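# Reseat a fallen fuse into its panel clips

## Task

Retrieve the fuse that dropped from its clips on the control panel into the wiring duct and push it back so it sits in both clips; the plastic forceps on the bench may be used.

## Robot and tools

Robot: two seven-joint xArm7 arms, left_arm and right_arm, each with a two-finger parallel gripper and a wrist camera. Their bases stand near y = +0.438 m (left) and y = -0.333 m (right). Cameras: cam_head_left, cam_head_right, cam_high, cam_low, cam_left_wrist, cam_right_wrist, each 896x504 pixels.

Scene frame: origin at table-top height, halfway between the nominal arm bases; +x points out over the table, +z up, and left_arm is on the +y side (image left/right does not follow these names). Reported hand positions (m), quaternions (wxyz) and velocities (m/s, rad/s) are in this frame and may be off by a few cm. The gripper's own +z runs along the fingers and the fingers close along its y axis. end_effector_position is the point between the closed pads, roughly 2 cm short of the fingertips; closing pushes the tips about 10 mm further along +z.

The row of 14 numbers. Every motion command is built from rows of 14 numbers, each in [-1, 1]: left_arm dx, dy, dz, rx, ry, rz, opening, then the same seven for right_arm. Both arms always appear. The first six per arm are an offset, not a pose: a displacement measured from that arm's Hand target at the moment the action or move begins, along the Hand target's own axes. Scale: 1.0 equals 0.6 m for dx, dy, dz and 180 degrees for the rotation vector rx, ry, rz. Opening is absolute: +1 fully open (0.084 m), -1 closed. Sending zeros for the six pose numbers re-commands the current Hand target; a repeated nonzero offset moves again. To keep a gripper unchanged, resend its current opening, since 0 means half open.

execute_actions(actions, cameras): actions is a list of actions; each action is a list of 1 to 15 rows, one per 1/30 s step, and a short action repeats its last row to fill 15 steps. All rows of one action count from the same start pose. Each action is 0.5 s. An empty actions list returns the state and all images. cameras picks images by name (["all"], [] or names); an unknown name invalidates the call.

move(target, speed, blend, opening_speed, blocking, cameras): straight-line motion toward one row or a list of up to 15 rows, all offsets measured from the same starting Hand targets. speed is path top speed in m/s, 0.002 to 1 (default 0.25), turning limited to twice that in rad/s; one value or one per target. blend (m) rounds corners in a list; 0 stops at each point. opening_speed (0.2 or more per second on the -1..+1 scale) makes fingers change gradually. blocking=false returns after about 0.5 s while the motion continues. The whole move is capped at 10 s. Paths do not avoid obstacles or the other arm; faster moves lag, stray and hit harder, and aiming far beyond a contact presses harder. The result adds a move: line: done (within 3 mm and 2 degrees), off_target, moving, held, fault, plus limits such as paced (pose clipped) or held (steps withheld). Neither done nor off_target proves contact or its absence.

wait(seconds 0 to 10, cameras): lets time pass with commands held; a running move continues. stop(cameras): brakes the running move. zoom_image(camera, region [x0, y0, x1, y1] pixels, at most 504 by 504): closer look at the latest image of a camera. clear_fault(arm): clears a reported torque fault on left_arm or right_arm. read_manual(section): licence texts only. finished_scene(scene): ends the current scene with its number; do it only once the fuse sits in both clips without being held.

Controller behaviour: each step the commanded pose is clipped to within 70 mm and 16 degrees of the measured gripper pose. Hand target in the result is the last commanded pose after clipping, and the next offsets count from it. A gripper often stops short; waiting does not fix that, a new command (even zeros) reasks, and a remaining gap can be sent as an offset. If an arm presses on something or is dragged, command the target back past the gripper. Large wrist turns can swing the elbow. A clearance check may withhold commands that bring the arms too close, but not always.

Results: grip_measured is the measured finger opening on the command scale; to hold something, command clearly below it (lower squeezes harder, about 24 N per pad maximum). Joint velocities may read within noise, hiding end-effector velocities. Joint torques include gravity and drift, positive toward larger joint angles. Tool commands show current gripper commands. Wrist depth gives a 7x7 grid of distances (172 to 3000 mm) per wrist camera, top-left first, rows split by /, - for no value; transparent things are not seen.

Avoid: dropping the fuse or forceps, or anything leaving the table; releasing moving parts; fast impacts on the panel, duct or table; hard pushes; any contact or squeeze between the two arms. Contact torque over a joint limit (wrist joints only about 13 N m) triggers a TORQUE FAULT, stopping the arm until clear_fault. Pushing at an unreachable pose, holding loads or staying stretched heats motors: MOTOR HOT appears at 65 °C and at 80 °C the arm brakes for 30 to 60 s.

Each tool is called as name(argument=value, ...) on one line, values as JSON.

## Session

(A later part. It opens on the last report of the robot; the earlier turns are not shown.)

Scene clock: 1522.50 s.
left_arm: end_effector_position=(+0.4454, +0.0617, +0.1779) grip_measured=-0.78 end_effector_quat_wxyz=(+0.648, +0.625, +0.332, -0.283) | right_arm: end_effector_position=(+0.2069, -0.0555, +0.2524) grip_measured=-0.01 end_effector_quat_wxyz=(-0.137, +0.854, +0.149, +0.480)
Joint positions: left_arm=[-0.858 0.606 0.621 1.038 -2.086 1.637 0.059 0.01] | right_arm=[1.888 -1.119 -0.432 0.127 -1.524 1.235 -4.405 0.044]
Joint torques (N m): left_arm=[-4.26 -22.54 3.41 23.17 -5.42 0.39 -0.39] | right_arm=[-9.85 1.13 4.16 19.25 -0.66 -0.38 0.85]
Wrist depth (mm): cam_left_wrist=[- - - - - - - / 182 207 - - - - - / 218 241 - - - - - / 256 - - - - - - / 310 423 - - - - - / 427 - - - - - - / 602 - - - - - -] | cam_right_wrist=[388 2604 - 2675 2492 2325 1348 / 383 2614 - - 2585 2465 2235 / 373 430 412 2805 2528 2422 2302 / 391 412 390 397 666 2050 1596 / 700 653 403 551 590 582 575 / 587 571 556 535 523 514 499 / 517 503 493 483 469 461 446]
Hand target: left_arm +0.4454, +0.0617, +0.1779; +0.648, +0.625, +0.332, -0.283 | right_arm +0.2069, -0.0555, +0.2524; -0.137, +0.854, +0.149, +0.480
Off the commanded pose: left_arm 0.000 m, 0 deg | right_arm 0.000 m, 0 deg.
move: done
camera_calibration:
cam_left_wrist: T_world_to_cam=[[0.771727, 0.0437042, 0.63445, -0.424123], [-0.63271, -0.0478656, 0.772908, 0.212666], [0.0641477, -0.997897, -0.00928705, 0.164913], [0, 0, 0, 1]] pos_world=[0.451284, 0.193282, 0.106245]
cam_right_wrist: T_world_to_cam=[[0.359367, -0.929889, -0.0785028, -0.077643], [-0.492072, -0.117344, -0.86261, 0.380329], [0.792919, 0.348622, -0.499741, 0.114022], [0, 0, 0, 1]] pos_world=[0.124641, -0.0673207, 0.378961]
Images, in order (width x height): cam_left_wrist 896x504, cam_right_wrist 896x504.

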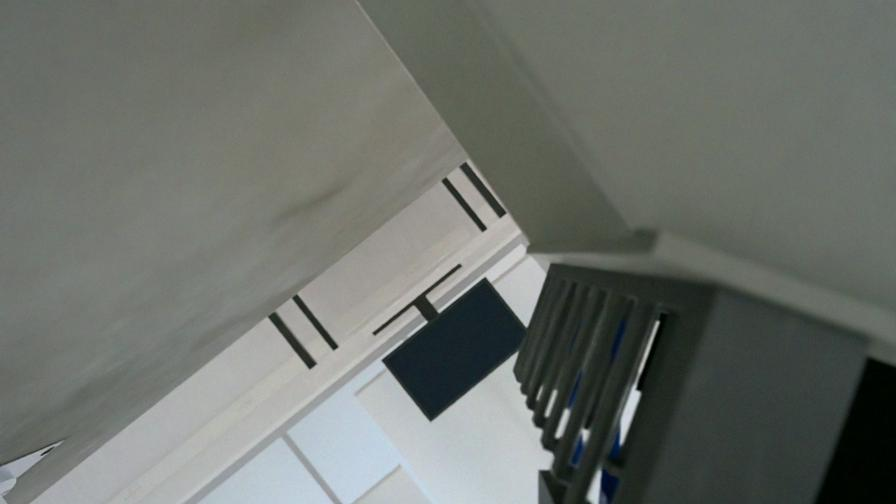

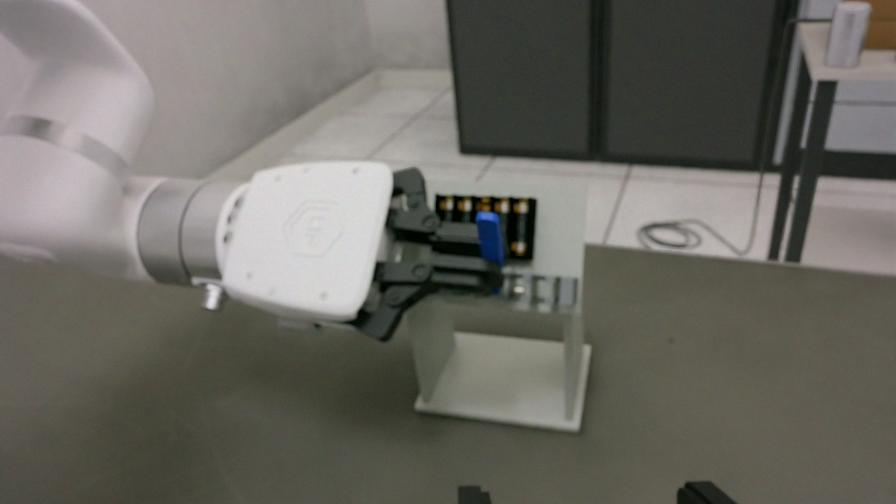

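move(target=[0,0,-0.009,0,0,0,-0.755,0,0,0,0,0,0,0], speed=0.03, cameras=["cam_right_wrist","cam_left_wrist"])

zoom_image(camera="cam_right_wrist", region=[460, 260, 560, 324])

zoom_image(camera="cam_left_wrist", region=[500, 250, 660, 400])

Scene clock: 1531.60 s.
left_arm: end_effector_position=(+0.4450, +0.0670, +0.1779) grip_measured=-0.78 end_effector_quat_wxyz=(+0.648, +0.625, +0.332, -0.283) | right_arm: end_effector_position=(+0.2069, -0.0555, +0.2524) grip_measured=-0.01 end_effector_quat_wxyz=(-0.137, +0.854, +0.149, +0.480)
Joint positions: left_arm=[-0.852 0.603 0.627 1.03 -2.077 1.646 0.062 0.01] | right_arm=[1.888 -1.119 -0.432 0.127 -1.524 1.235 -4.405 0.044]
Joint torques (N m): left_arm=[4.73 -30.23 7.01 14.53 2.23 3.99 0.53] | right_arm=[-10.02 1.39 4.15 19.26 -0.61 -0.26 0.88]
Wrist depth (mm): cam_left_wrist=[- - - - - - - / 184 201 - - - - - / 220 258 - - - - - / 259 313 - - - - - / 316 433 - - - - - / 440 - - - - - - / 627 - - - - - -] | cam_right_wrist=[388 2604 - 2696 2474 2340 1350 / 388 2614 - - 2585 2448 2279 / 379 431 414 467 2519 2474 2309 / 396 411 393 401 671 2044 1596 / 697 650 414 550 588 584 578 / 589 572 556 533 524 516 499 / 517 503 495 482 470 460 446]
Hand target: left_arm +0.4450, +0.0671, +0.1779; +0.648, +0.625, +0.332, -0.283 | right_arm +0.2069, -0.0555, +0.2524; -0.137, +0.854, +0.149, +0.480
Off the commanded pose: left_arm 0.000 m, 0 deg | right_arm 0.000 m, 0 deg.
move: done
camera_calibration:
cam_left_wrist: T_world_to_cam=[[0.771722, 0.0437675, 0.634452, -0.424056], [-0.632716, -0.0477885, 0.772908, 0.212654], [0.0641477, -0.997898, -0.00918706, 0.170217], [0, 0, 0, 1]] pos_world=[0.450884, 0.198582, 0.106245]
cam_right_wrist: T_world_to_cam=[[0.359367, -0.929889, -0.0785028, -0.077643], [-0.492072, -0.117344, -0.86261, 0.380329], [0.792919, 0.348622, -0.499741, 0.114022], [0, 0, 0, 1]] pos_world=[0.124641, -0.0673207, 0.378961]
Images, in order (width x height): cam_left_wrist 896x504, cam_right_wrist 896x504.

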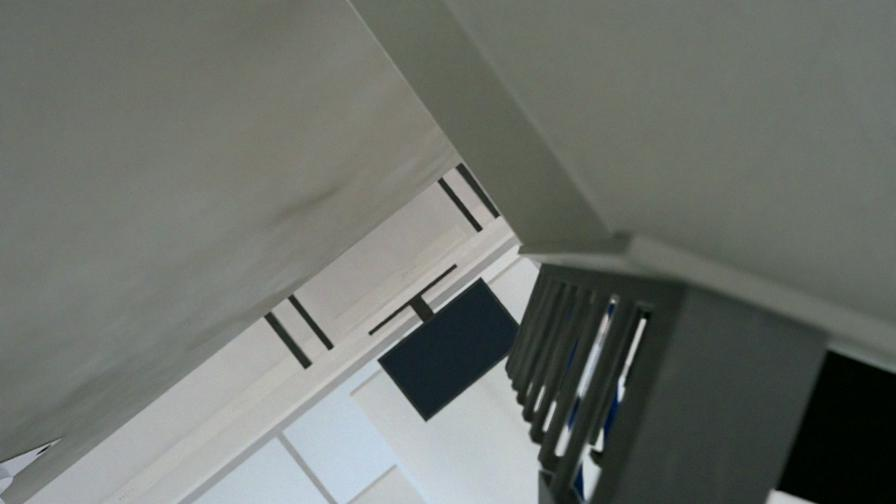

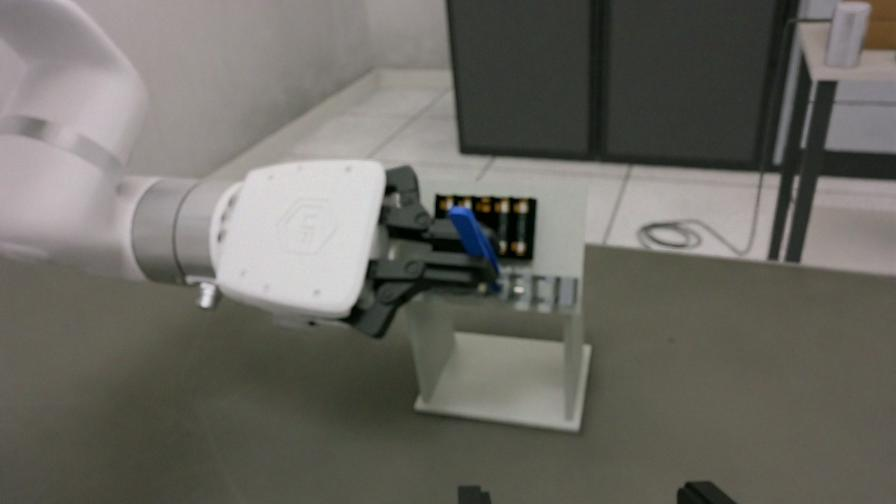

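Scaled by 5.040 from the camera's 896x504 image, which has a finer 1280x720 frame.

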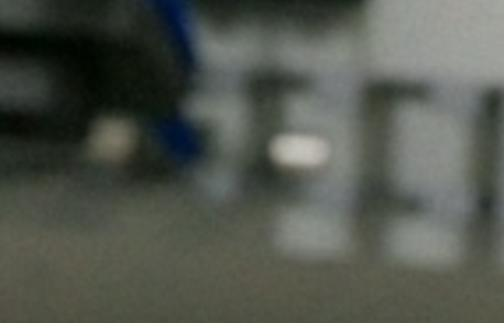

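Scaled by 3.150 from the camera's 896x504 image, which has a finer 1280x720 frame.

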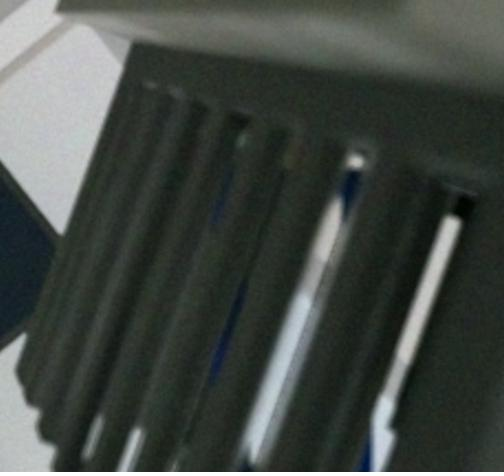

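move(target=[0,0,0,0,0,0,-0.98,0,0,0,0,0,0,0], opening_speed=0.3, cameras=["cam_right_wrist","cam_left_wrist"])

zoom_image(camera="cam_right_wrist", region=[460, 260, 560, 324])

zoom_image(camera="cam_left_wrist", region=[500, 250, 660, 400])

move(target=[-0.0188,-0.0068,0,0,0,0,-0.98,0,0,0,0,0,0,0], speed=0.03, cameras=["cam_right_wrist","cam_left_wrist"])

zoom_image(camera="cam_right_wrist", region=[460, 260, 560, 324])

zoom_image(camera="cam_left_wrist", region=[500, 250, 660, 400])

Scene clock: 1544.97 s.
left_arm: end_effector_position=(+0.4450, +0.0671, +0.1779) grip_measured=-0.88 end_effector_quat_wxyz=(+0.648, +0.625, +0.332, -0.283) | right_arm: end_effector_position=(+0.2069, -0.0555, +0.2524) grip_measured=-0.01 end_effector_quat_wxyz=(-0.137, +0.854, +0.149, +0.480)
Joint positions: left_arm=[-0.852 0.603 0.627 1.03 -2.076 1.646 0.062 0.005] | right_arm=[1.888 -1.119 -0.432 0.127 -1.524 1.235 -4.405 0.044]
Joint torques (N m): left_arm=[4.12 -29.7 6.57 14.42 1.98 3.71 0.34] | right_arm=[-9.62 1.33 4 19.54 -0.6 -0.22 0.85]
Wrist depth (mm): cam_left_wrist=[- - - - - - - / 184 200 - - - - - / 220 258 - - - - - / 259 312 - - - - - / 315 434 - - - - - / 439 - - - - - - / 625 - - - - - -] | cam_right_wrist=[388 2575 - 2706 2414 2333 1348 / 387 2654 - - 2614 2414 2271 / 377 432 411 2727 2547 2465 2271 / 396 412 394 390 667 2056 1593 / 696 649 595 552 588 585 575 / 588 569 558 535 522 517 499 / 516 505 495 481 469 462 447]
Hand target: left_arm +0.4450, +0.0671, +0.1779; +0.648, +0.625, +0.332, -0.283 | right_arm +0.2069, -0.0555, +0.2524; -0.137, +0.854, +0.149, +0.480
Off the commanded pose: left_arm 0.000 m, 0 deg | right_arm 0.000 m, 0 deg.
move: done
camera_calibration:
cam_left_wrist: T_world_to_cam=[[0.771722, 0.0437675, 0.634452, -0.424061], [-0.632716, -0.0477885, 0.772908, 0.212659], [0.0641477, -0.997898, -0.00918706, 0.170317], [0, 0, 0, 1]] pos_world=[0.450884, 0.198682, 0.106245]
cam_right_wrist: T_world_to_cam=[[0.359367, -0.929889, -0.0785028, -0.077643], [-0.492072, -0.117344, -0.86261, 0.380329], [0.792919, 0.348622, -0.499741, 0.114022], [0, 0, 0, 1]] pos_world=[0.124641, -0.0673207, 0.378961]
Images, in order (width x height): cam_left_wrist 896x504, cam_right_wrist 896x504.

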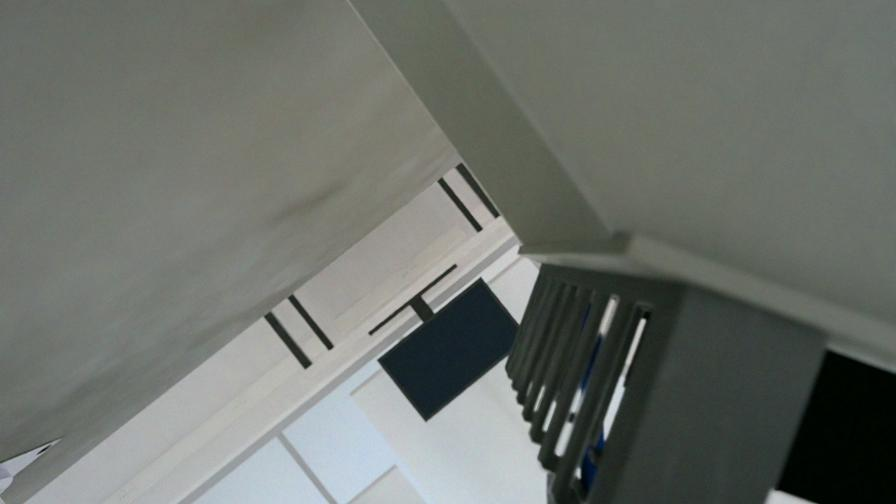

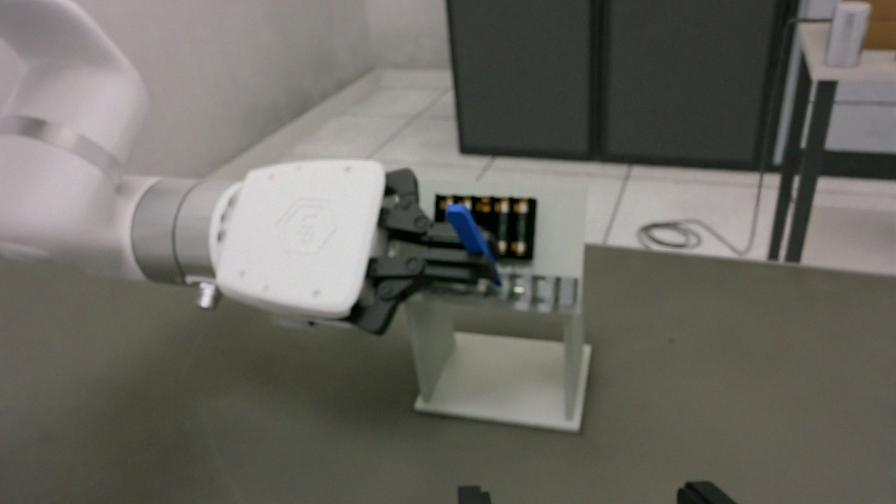

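Scaled by 5.040 from the camera's 896x504 image, which has a finer 1280x720 frame.

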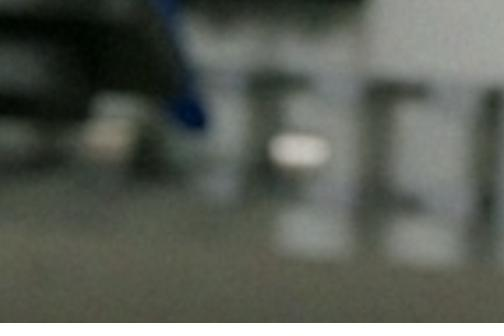

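Scaled by 3.150 from the camera's 896x504 image, which has a finer 1280x720 frame.

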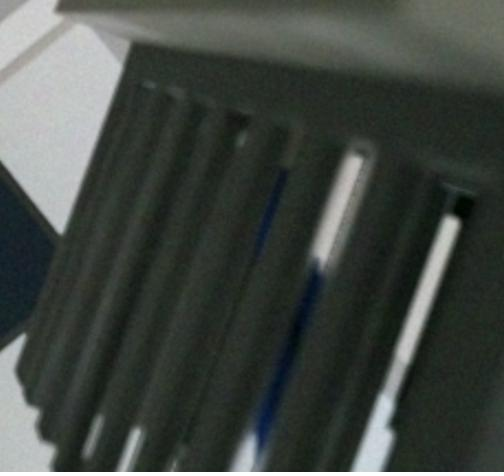

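Scene clock: 1545.77 s.
left_arm: end_effector_position=(+0.4349, +0.0663, +0.1842) grip_measured=-0.88 end_effector_quat_wxyz=(+0.648, +0.625, +0.332, -0.283) | right_arm: end_effector_position=(+0.2069, -0.0555, +0.2524) grip_measured=-0.01 end_effector_quat_wxyz=(-0.137, +0.854, +0.149, +0.480)
Joint positions: left_arm=[-0.872 0.562 0.633 0.992 -2.069 1.631 0.07 0.005] | right_arm=[1.888 -1.119 -0.432 0.127 -1.524 1.235 -4.405 0.044]
Joint torques (N m): left_arm=[-4.46 -29.89 6.64 14.75 2.52 0.15 0.78] | right_arm=[-9.91 1.52 4.22 19.31 -0.32 -0.17 0.86]
Wrist depth (mm): cam_left_wrist=[- 187 - - - - - / 195 222 - - - - - / 234 289 - - - - - / 275 356 - - - - - / 335 458 - - - - - / 467 - 2738 - - - - / 767 - 2771 2793 - 2839 2863] | cam_right_wrist=[383 2585 - 2675 2483 2294 1348 / 380 2624 - - 2595 2372 2257 / 376 414 397 2696 2519 2465 2348 / 400 400 380 375 667 2074 1585 / 699 649 398 553 589 583 577 / 588 572 556 535 521 517 499 / 517 505 497 482 469 461 447]
Hand target: left_arm +0.4349, +0.0663, +0.1842; +0.648, +0.625, +0.332, -0.283 | right_arm +0.2069, -0.0555, +0.2524; -0.137, +0.854, +0.149, +0.480
Off the commanded pose: left_arm 0.000 m, 0 deg | right_arm 0.000 m, 0 deg.
move: done
camera_calibration:
cam_left_wrist: T_world_to_cam=[[0.771727, 0.0437042, 0.63445, -0.420141], [-0.63271, -0.0478656, 0.772908, 0.201311], [0.0641477, -0.997897, -0.00928705, 0.170242], [0, 0, 0, 1]] pos_world=[0.440684, 0.197882, 0.112545]
cam_right_wrist: T_world_to_cam=[[0.359367, -0.929889, -0.0785028, -0.077643], [-0.492072, -0.117344, -0.86261, 0.380329], [0.792919, 0.348622, -0.499741, 0.114022], [0, 0, 0, 1]] pos_world=[0.124641, -0.0673207, 0.378961]
Images, in order (width x height): cam_left_wrist 896x504, cam_right_wrist 896x504.

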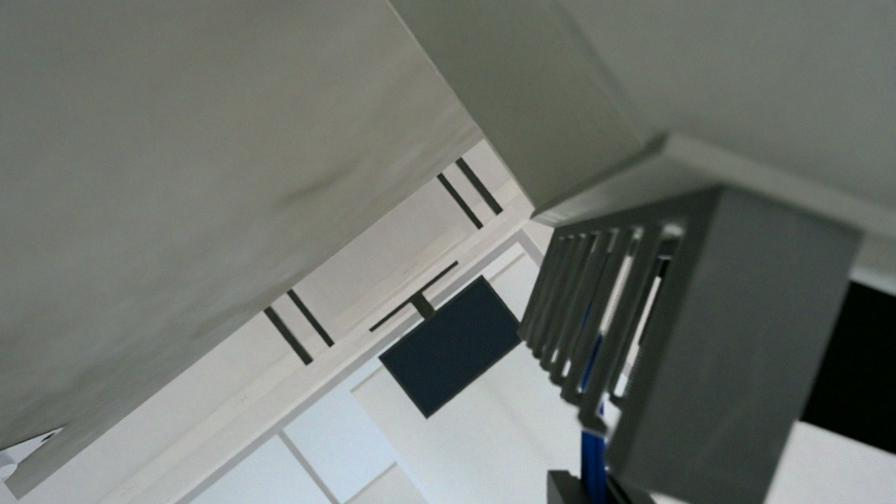

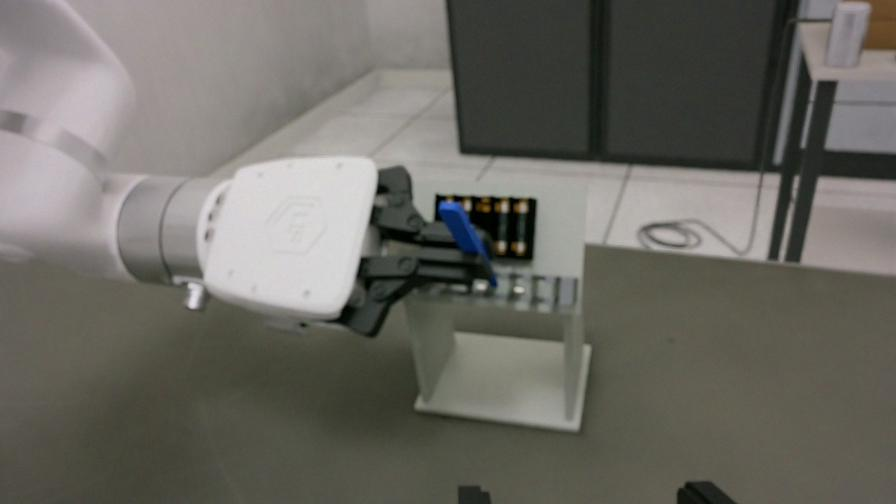

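Scaled by 5.040 from the camera's 896x504 image, which has a finer 1280x720 frame.

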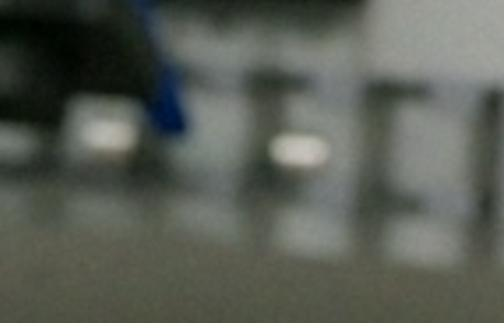

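Scaled by 3.150 from the camera's 896x504 image, which has a finer 1280x720 frame.

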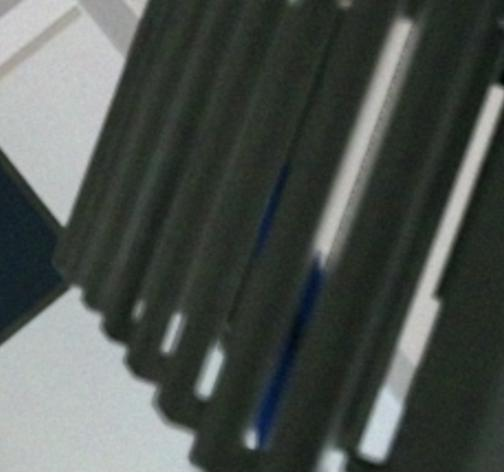

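move(target=[[0,0,0,0,0,0,-0.755,0,0,0,0,0,0,0],[0.0218,0.0053,0.002,0,0,0,-0.755,0,0,0,0,0,0,0]], speed=0.04, cameras=["cam_right_wrist","cam_left_wrist"])

zoom_image(camera="cam_right_wrist", region=[460, 260, 560, 324])

zoom_image(camera="cam_left_wrist", region=[500, 250, 660, 400])

move(target=[0,0,0,0,0,0,-0.98,0,0,0,0,0,0,0], opening_speed=0.3, cameras=["cam_right_wrist","cam_left_wrist"])

zoom_image(camera="cam_right_wrist", region=[460, 260, 560, 324])

zoom_image(camera="cam_left_wrist", region=[500, 250, 660, 400])

Scene clock: 1577.53 s.
left_arm: end_effector_position=(+0.4455, +0.0659, +0.1760) grip_measured=-0.78 end_effector_quat_wxyz=(+0.648, +0.625, +0.332, -0.283) | right_arm: end_effector_position=(+0.2069, -0.0555, +0.2524) grip_measured=-0.01 end_effector_quat_wxyz=(-0.137, +0.854, +0.149, +0.480)
Joint positions: left_arm=[-0.851 0.61 0.624 1.035 -2.081 1.647 0.064 0.01] | right_arm=[1.888 -1.119 -0.432 0.127 -1.524 1.235 -4.405 0.044]
Joint torques (N m): left_arm=[4.41 -22.98 3.4 22.94 -5.5 3.96 -0.39] | right_arm=[-10.17 1.49 4.29 19.31 -0.29 -0.16 0.76]
Wrist depth (mm): cam_left_wrist=[- - - - - - - / 179 194 - - - - - / 213 249 - - - - - / 251 302 - - - - - / 304 457 - - - - - / 420 - - - - - - / 676 - 2782 - - - -] | cam_right_wrist=[388 2685 - 2706 2457 2317 1337 / 388 2634 - - 2585 2414 2242 / 379 434 414 2749 2510 2474 2286 / 396 412 393 399 669 2014 1615 / 694 650 412 547 590 586 575 / 588 570 555 534 520 516 499 / 515 503 495 480 469 461 445]
Hand target: left_arm +0.4455, +0.0659, +0.1760; +0.648, +0.625, +0.332, -0.283 | right_arm +0.2069, -0.0555, +0.2524; -0.137, +0.854, +0.149, +0.480
Off the commanded pose: left_arm 0.000 m, 0 deg | right_arm 0.000 m, 0 deg.
move: done
camera_calibration:
cam_left_wrist: T_world_to_cam=[[0.771722, 0.0437675, 0.634452, -0.423125], [-0.632716, -0.0477885, 0.772908, 0.214464], [0.0641477, -0.997898, -0.00918706, 0.169069], [0, 0, 0, 1]] pos_world=[0.451384, 0.197482, 0.104245]
cam_right_wrist: T_world_to_cam=[[0.359367, -0.929889, -0.0785028, -0.077643], [-0.492072, -0.117344, -0.86261, 0.380329], [0.792919, 0.348622, -0.499741, 0.114022], [0, 0, 0, 1]] pos_world=[0.124641, -0.0673207, 0.378961]
Images, in order (width x height): cam_left_wrist 896x504, cam_right_wrist 896x504.

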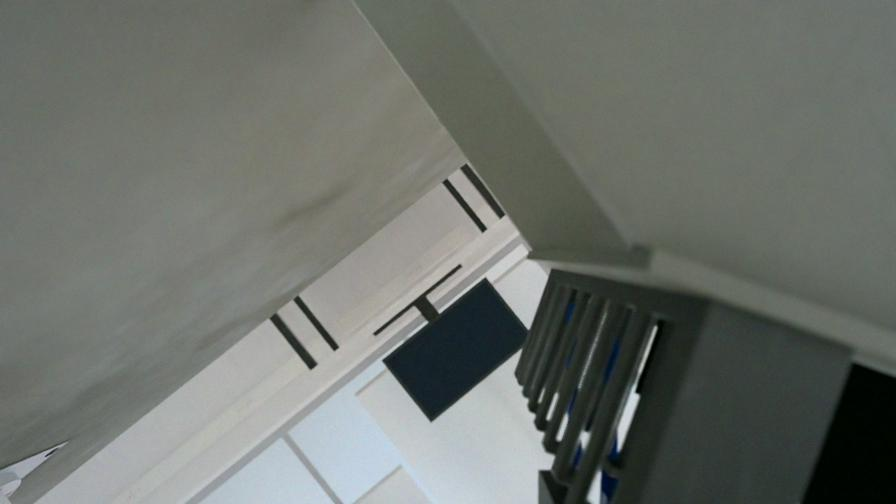

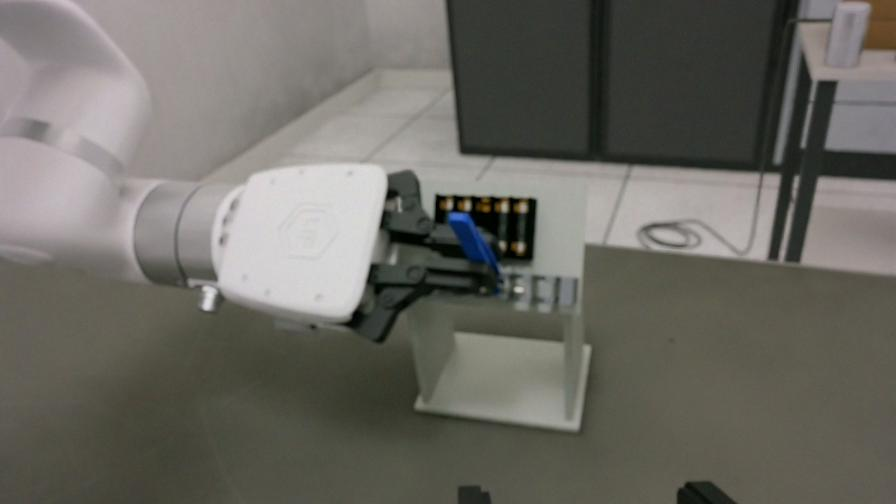

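Scaled by 5.040 from the camera's 896x504 image, which has a finer 1280x720 frame.

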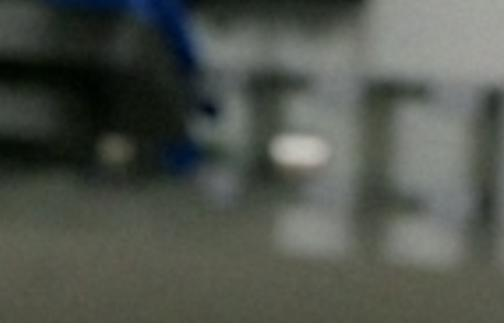

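Scaled by 3.150 from the camera's 896x504 image, which has a finer 1280x720 frame.

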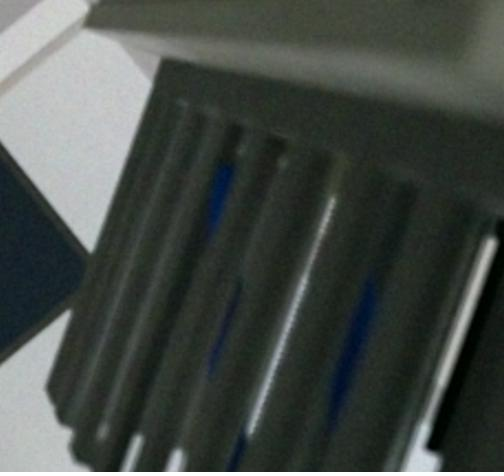

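Scene clock: 1578.50 s.
left_arm: end_effector_position=(+0.4455, +0.0659, +0.1760) grip_measured=-0.88 end_effector_quat_wxyz=(+0.648, +0.625, +0.332, -0.283) | right_arm: end_effector_position=(+0.2069, -0.0555, +0.2524) grip_measured=-0.01 end_effector_quat_wxyz=(-0.137, +0.854, +0.149, +0.480)
Joint positions: left_arm=[-0.851 0.61 0.624 1.035 -2.081 1.647 0.064 0.005] | right_arm=[1.888 -1.119 -0.432 0.127 -1.524 1.235 -4.405 0.044]
Joint torques (N m): left_arm=[3.95 -22.27 3.95 21.76 -5.05 3.18 -0.51] | right_arm=[-9.93 1.79 4.2 19.61 -0.41 -0.08 0.79]
Wrist depth (mm): cam_left_wrist=[- - - - - - - / 179 194 - - - - - / 214 249 - - - - - / 251 301 - - - - - / 304 458 - - - - - / 420 - - - - - - / 676 - - - - - -] | cam_right_wrist=[387 2614 - 2706 2448 2309 1348 / 388 2634 - - 2604 2448 2257 / 378 435 414 2727 2483 2448 2294 / 395 413 392 392 668 2014 1611 / 699 652 412 548 588 586 576 / 587 570 556 535 522 518 502 / 516 503 494 482 468 460 446]
Hand target: left_arm +0.4455, +0.0659, +0.1760; +0.648, +0.625, +0.332, -0.283 | right_arm +0.2069, -0.0555, +0.2524; -0.137, +0.854, +0.149, +0.480
Off the commanded pose: left_arm 0.000 m, 0 deg | right_arm 0.000 m, 0 deg.
move: done
camera_calibration:
cam_left_wrist: T_world_to_cam=[[0.771727, 0.0436905, 0.634451, -0.423112], [-0.63272, -0.0477254, 0.772908, 0.214453], [0.0640482, -0.997905, -0.00918712, 0.169115], [0, 0, 0, 1]] pos_world=[0.451384, 0.197482, 0.104245]
cam_right_wrist: T_world_to_cam=[[0.359367, -0.929889, -0.0785028, -0.077643], [-0.492072, -0.117344, -0.86261, 0.380329], [0.792919, 0.348622, -0.499741, 0.114022], [0, 0, 0, 1]] pos_world=[0.124641, -0.0673207, 0.378961]
Images, in order (width x height): cam_left_wrist 896x504, cam_right_wrist 896x504.

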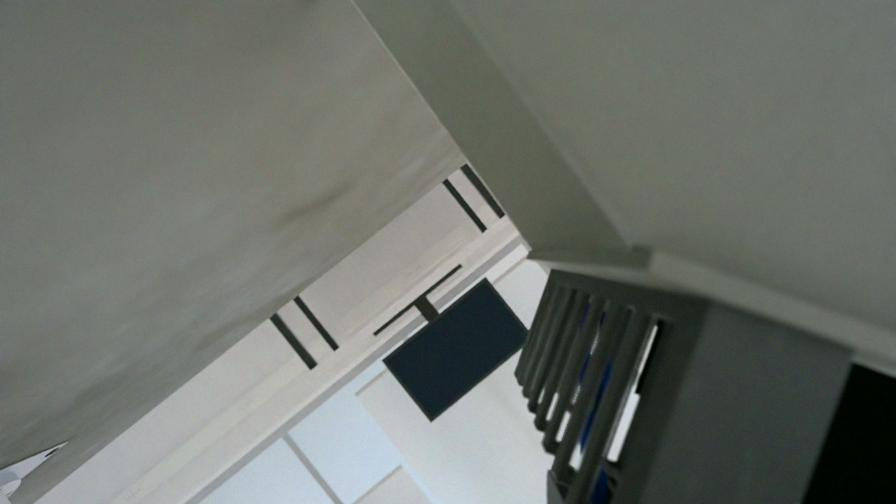

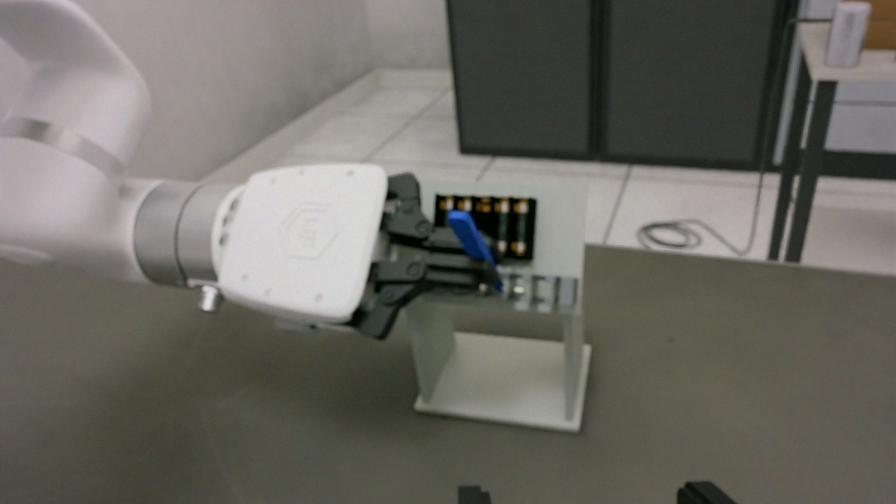

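Scaled by 5.040 from the camera's 896x504 image, which has a finer 1280x720 frame.

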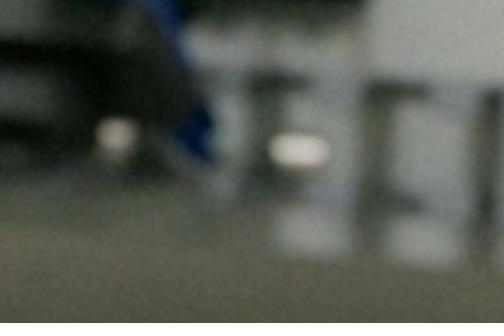

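Scaled by 3.150 from the camera's 896x504 image, which has a finer 1280x720 frame.

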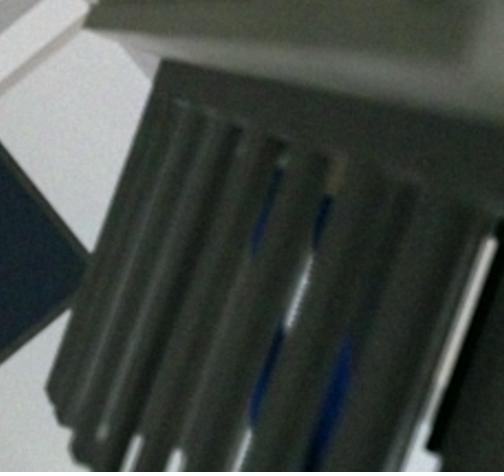

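move(target=[-0.0125,-0.0046,0,0,0,0,-0.98,0,0,0,0,0,0,0], speed=0.03, cameras=["cam_right_wrist","cam_left_wrist"])

zoom_image(camera="cam_right_wrist", region=[460, 260, 560, 324])

zoom_image(camera="cam_left_wrist", region=[500, 220, 660, 370])

Scene clock: 1585.67 s.
left_arm: end_effector_position=(+0.4387, +0.0654, +0.1801) grip_measured=-0.88 end_effector_quat_wxyz=(+0.648, +0.625, +0.332, -0.283) | right_arm: end_effector_position=(+0.2069, -0.0555, +0.2524) grip_measured=-0.01 end_effector_quat_wxyz=(-0.137, +0.854, +0.149, +0.480)
Joint positions: left_arm=[-0.865 0.583 0.628 1.009 -2.076 1.637 0.069 0.005] | right_arm=[1.888 -1.119 -0.432 0.127 -1.524 1.235 -4.405 0.044]
Joint torques (N m): left_arm=[-4.29 -29.58 6.69 14.55 2.01 0.08 0.32] | right_arm=[-9.95 1.73 4.17 19.54 -0.13 -0.11 0.91]
Wrist depth (mm): cam_left_wrist=[- 179 - - - - - / 187 213 - - - - - / 224 263 - - - - - / 264 366 - - - - - / 321 440 - - - - - / 447 - 2749 - - - - / 731 - 2738 2749 - 2839 -] | cam_right_wrist=[387 2595 - 2664 2519 2333 1356 / 389 2624 - - 2604 2483 2257 / 376 424 406 2760 2501 2457 2279 / 396 406 388 391 668 2038 1582 / 699 648 399 552 589 587 575 / 588 571 557 535 523 515 499 / 516 503 494 482 469 461 446]
Hand target: left_arm +0.4387, +0.0654, +0.1801; +0.648, +0.625, +0.332, -0.283 | right_arm +0.2069, -0.0555, +0.2524; -0.137, +0.854, +0.149, +0.480
Off the commanded pose: left_arm 0.000 m, 0 deg | right_arm 0.000 m, 0 deg.
move: done
camera_calibration:
cam_left_wrist: T_world_to_cam=[[0.771727, 0.0437042, 0.63445, -0.42051], [-0.63271, -0.0478656, 0.772908, 0.206904], [0.0641477, -0.997897, -0.00928705, 0.169056], [0, 0, 0, 1]] pos_world=[0.444584, 0.196982, 0.108445]
cam_right_wrist: T_world_to_cam=[[0.359367, -0.929889, -0.0785028, -0.077643], [-0.492072, -0.117344, -0.86261, 0.380329], [0.792919, 0.348622, -0.499741, 0.114022], [0, 0, 0, 1]] pos_world=[0.124641, -0.0673207, 0.378961]
Images, in order (width x height): cam_left_wrist 896x504, cam_right_wrist 896x504.

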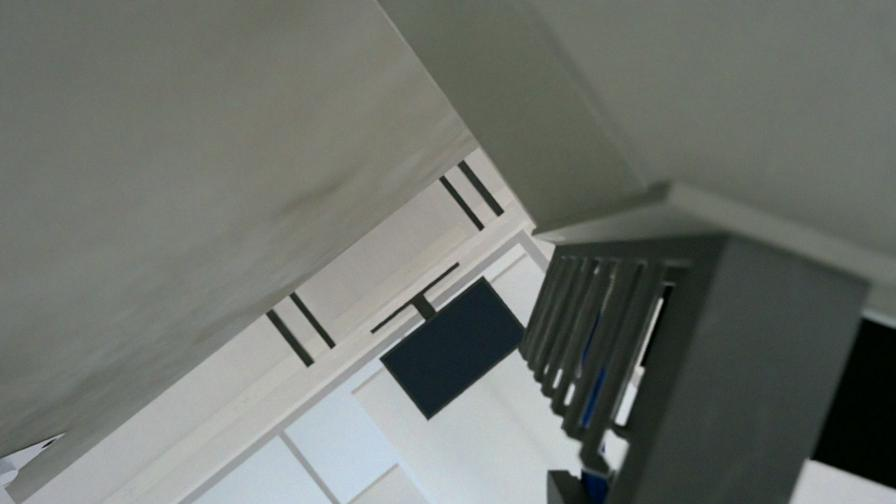

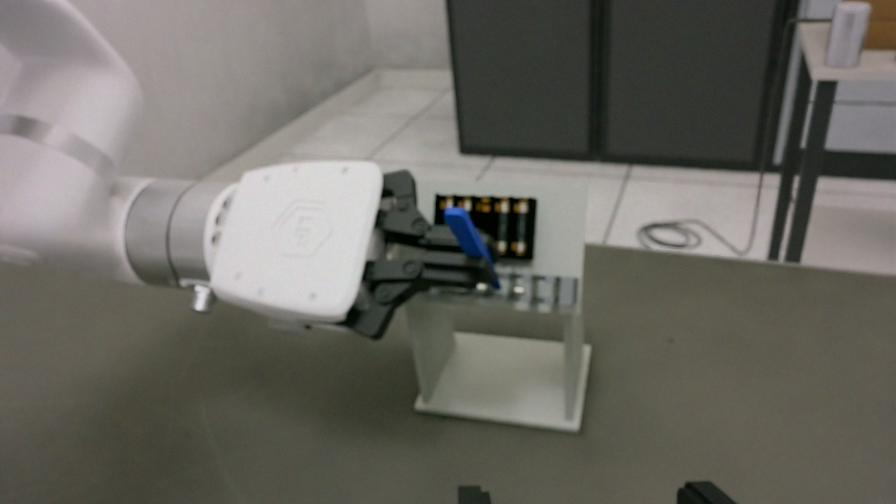

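Scaled by 5.040 from the camera's 896x504 image, which has a finer 1280x720 frame.

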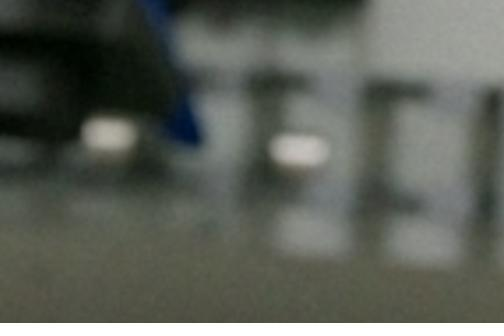

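Scaled by 3.150 from the camera's 896x504 image, which has a finer 1280x720 frame.

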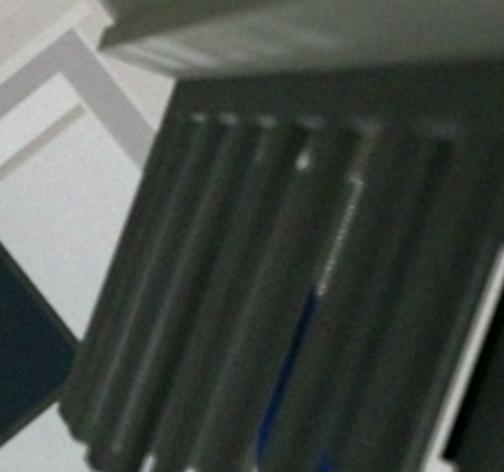

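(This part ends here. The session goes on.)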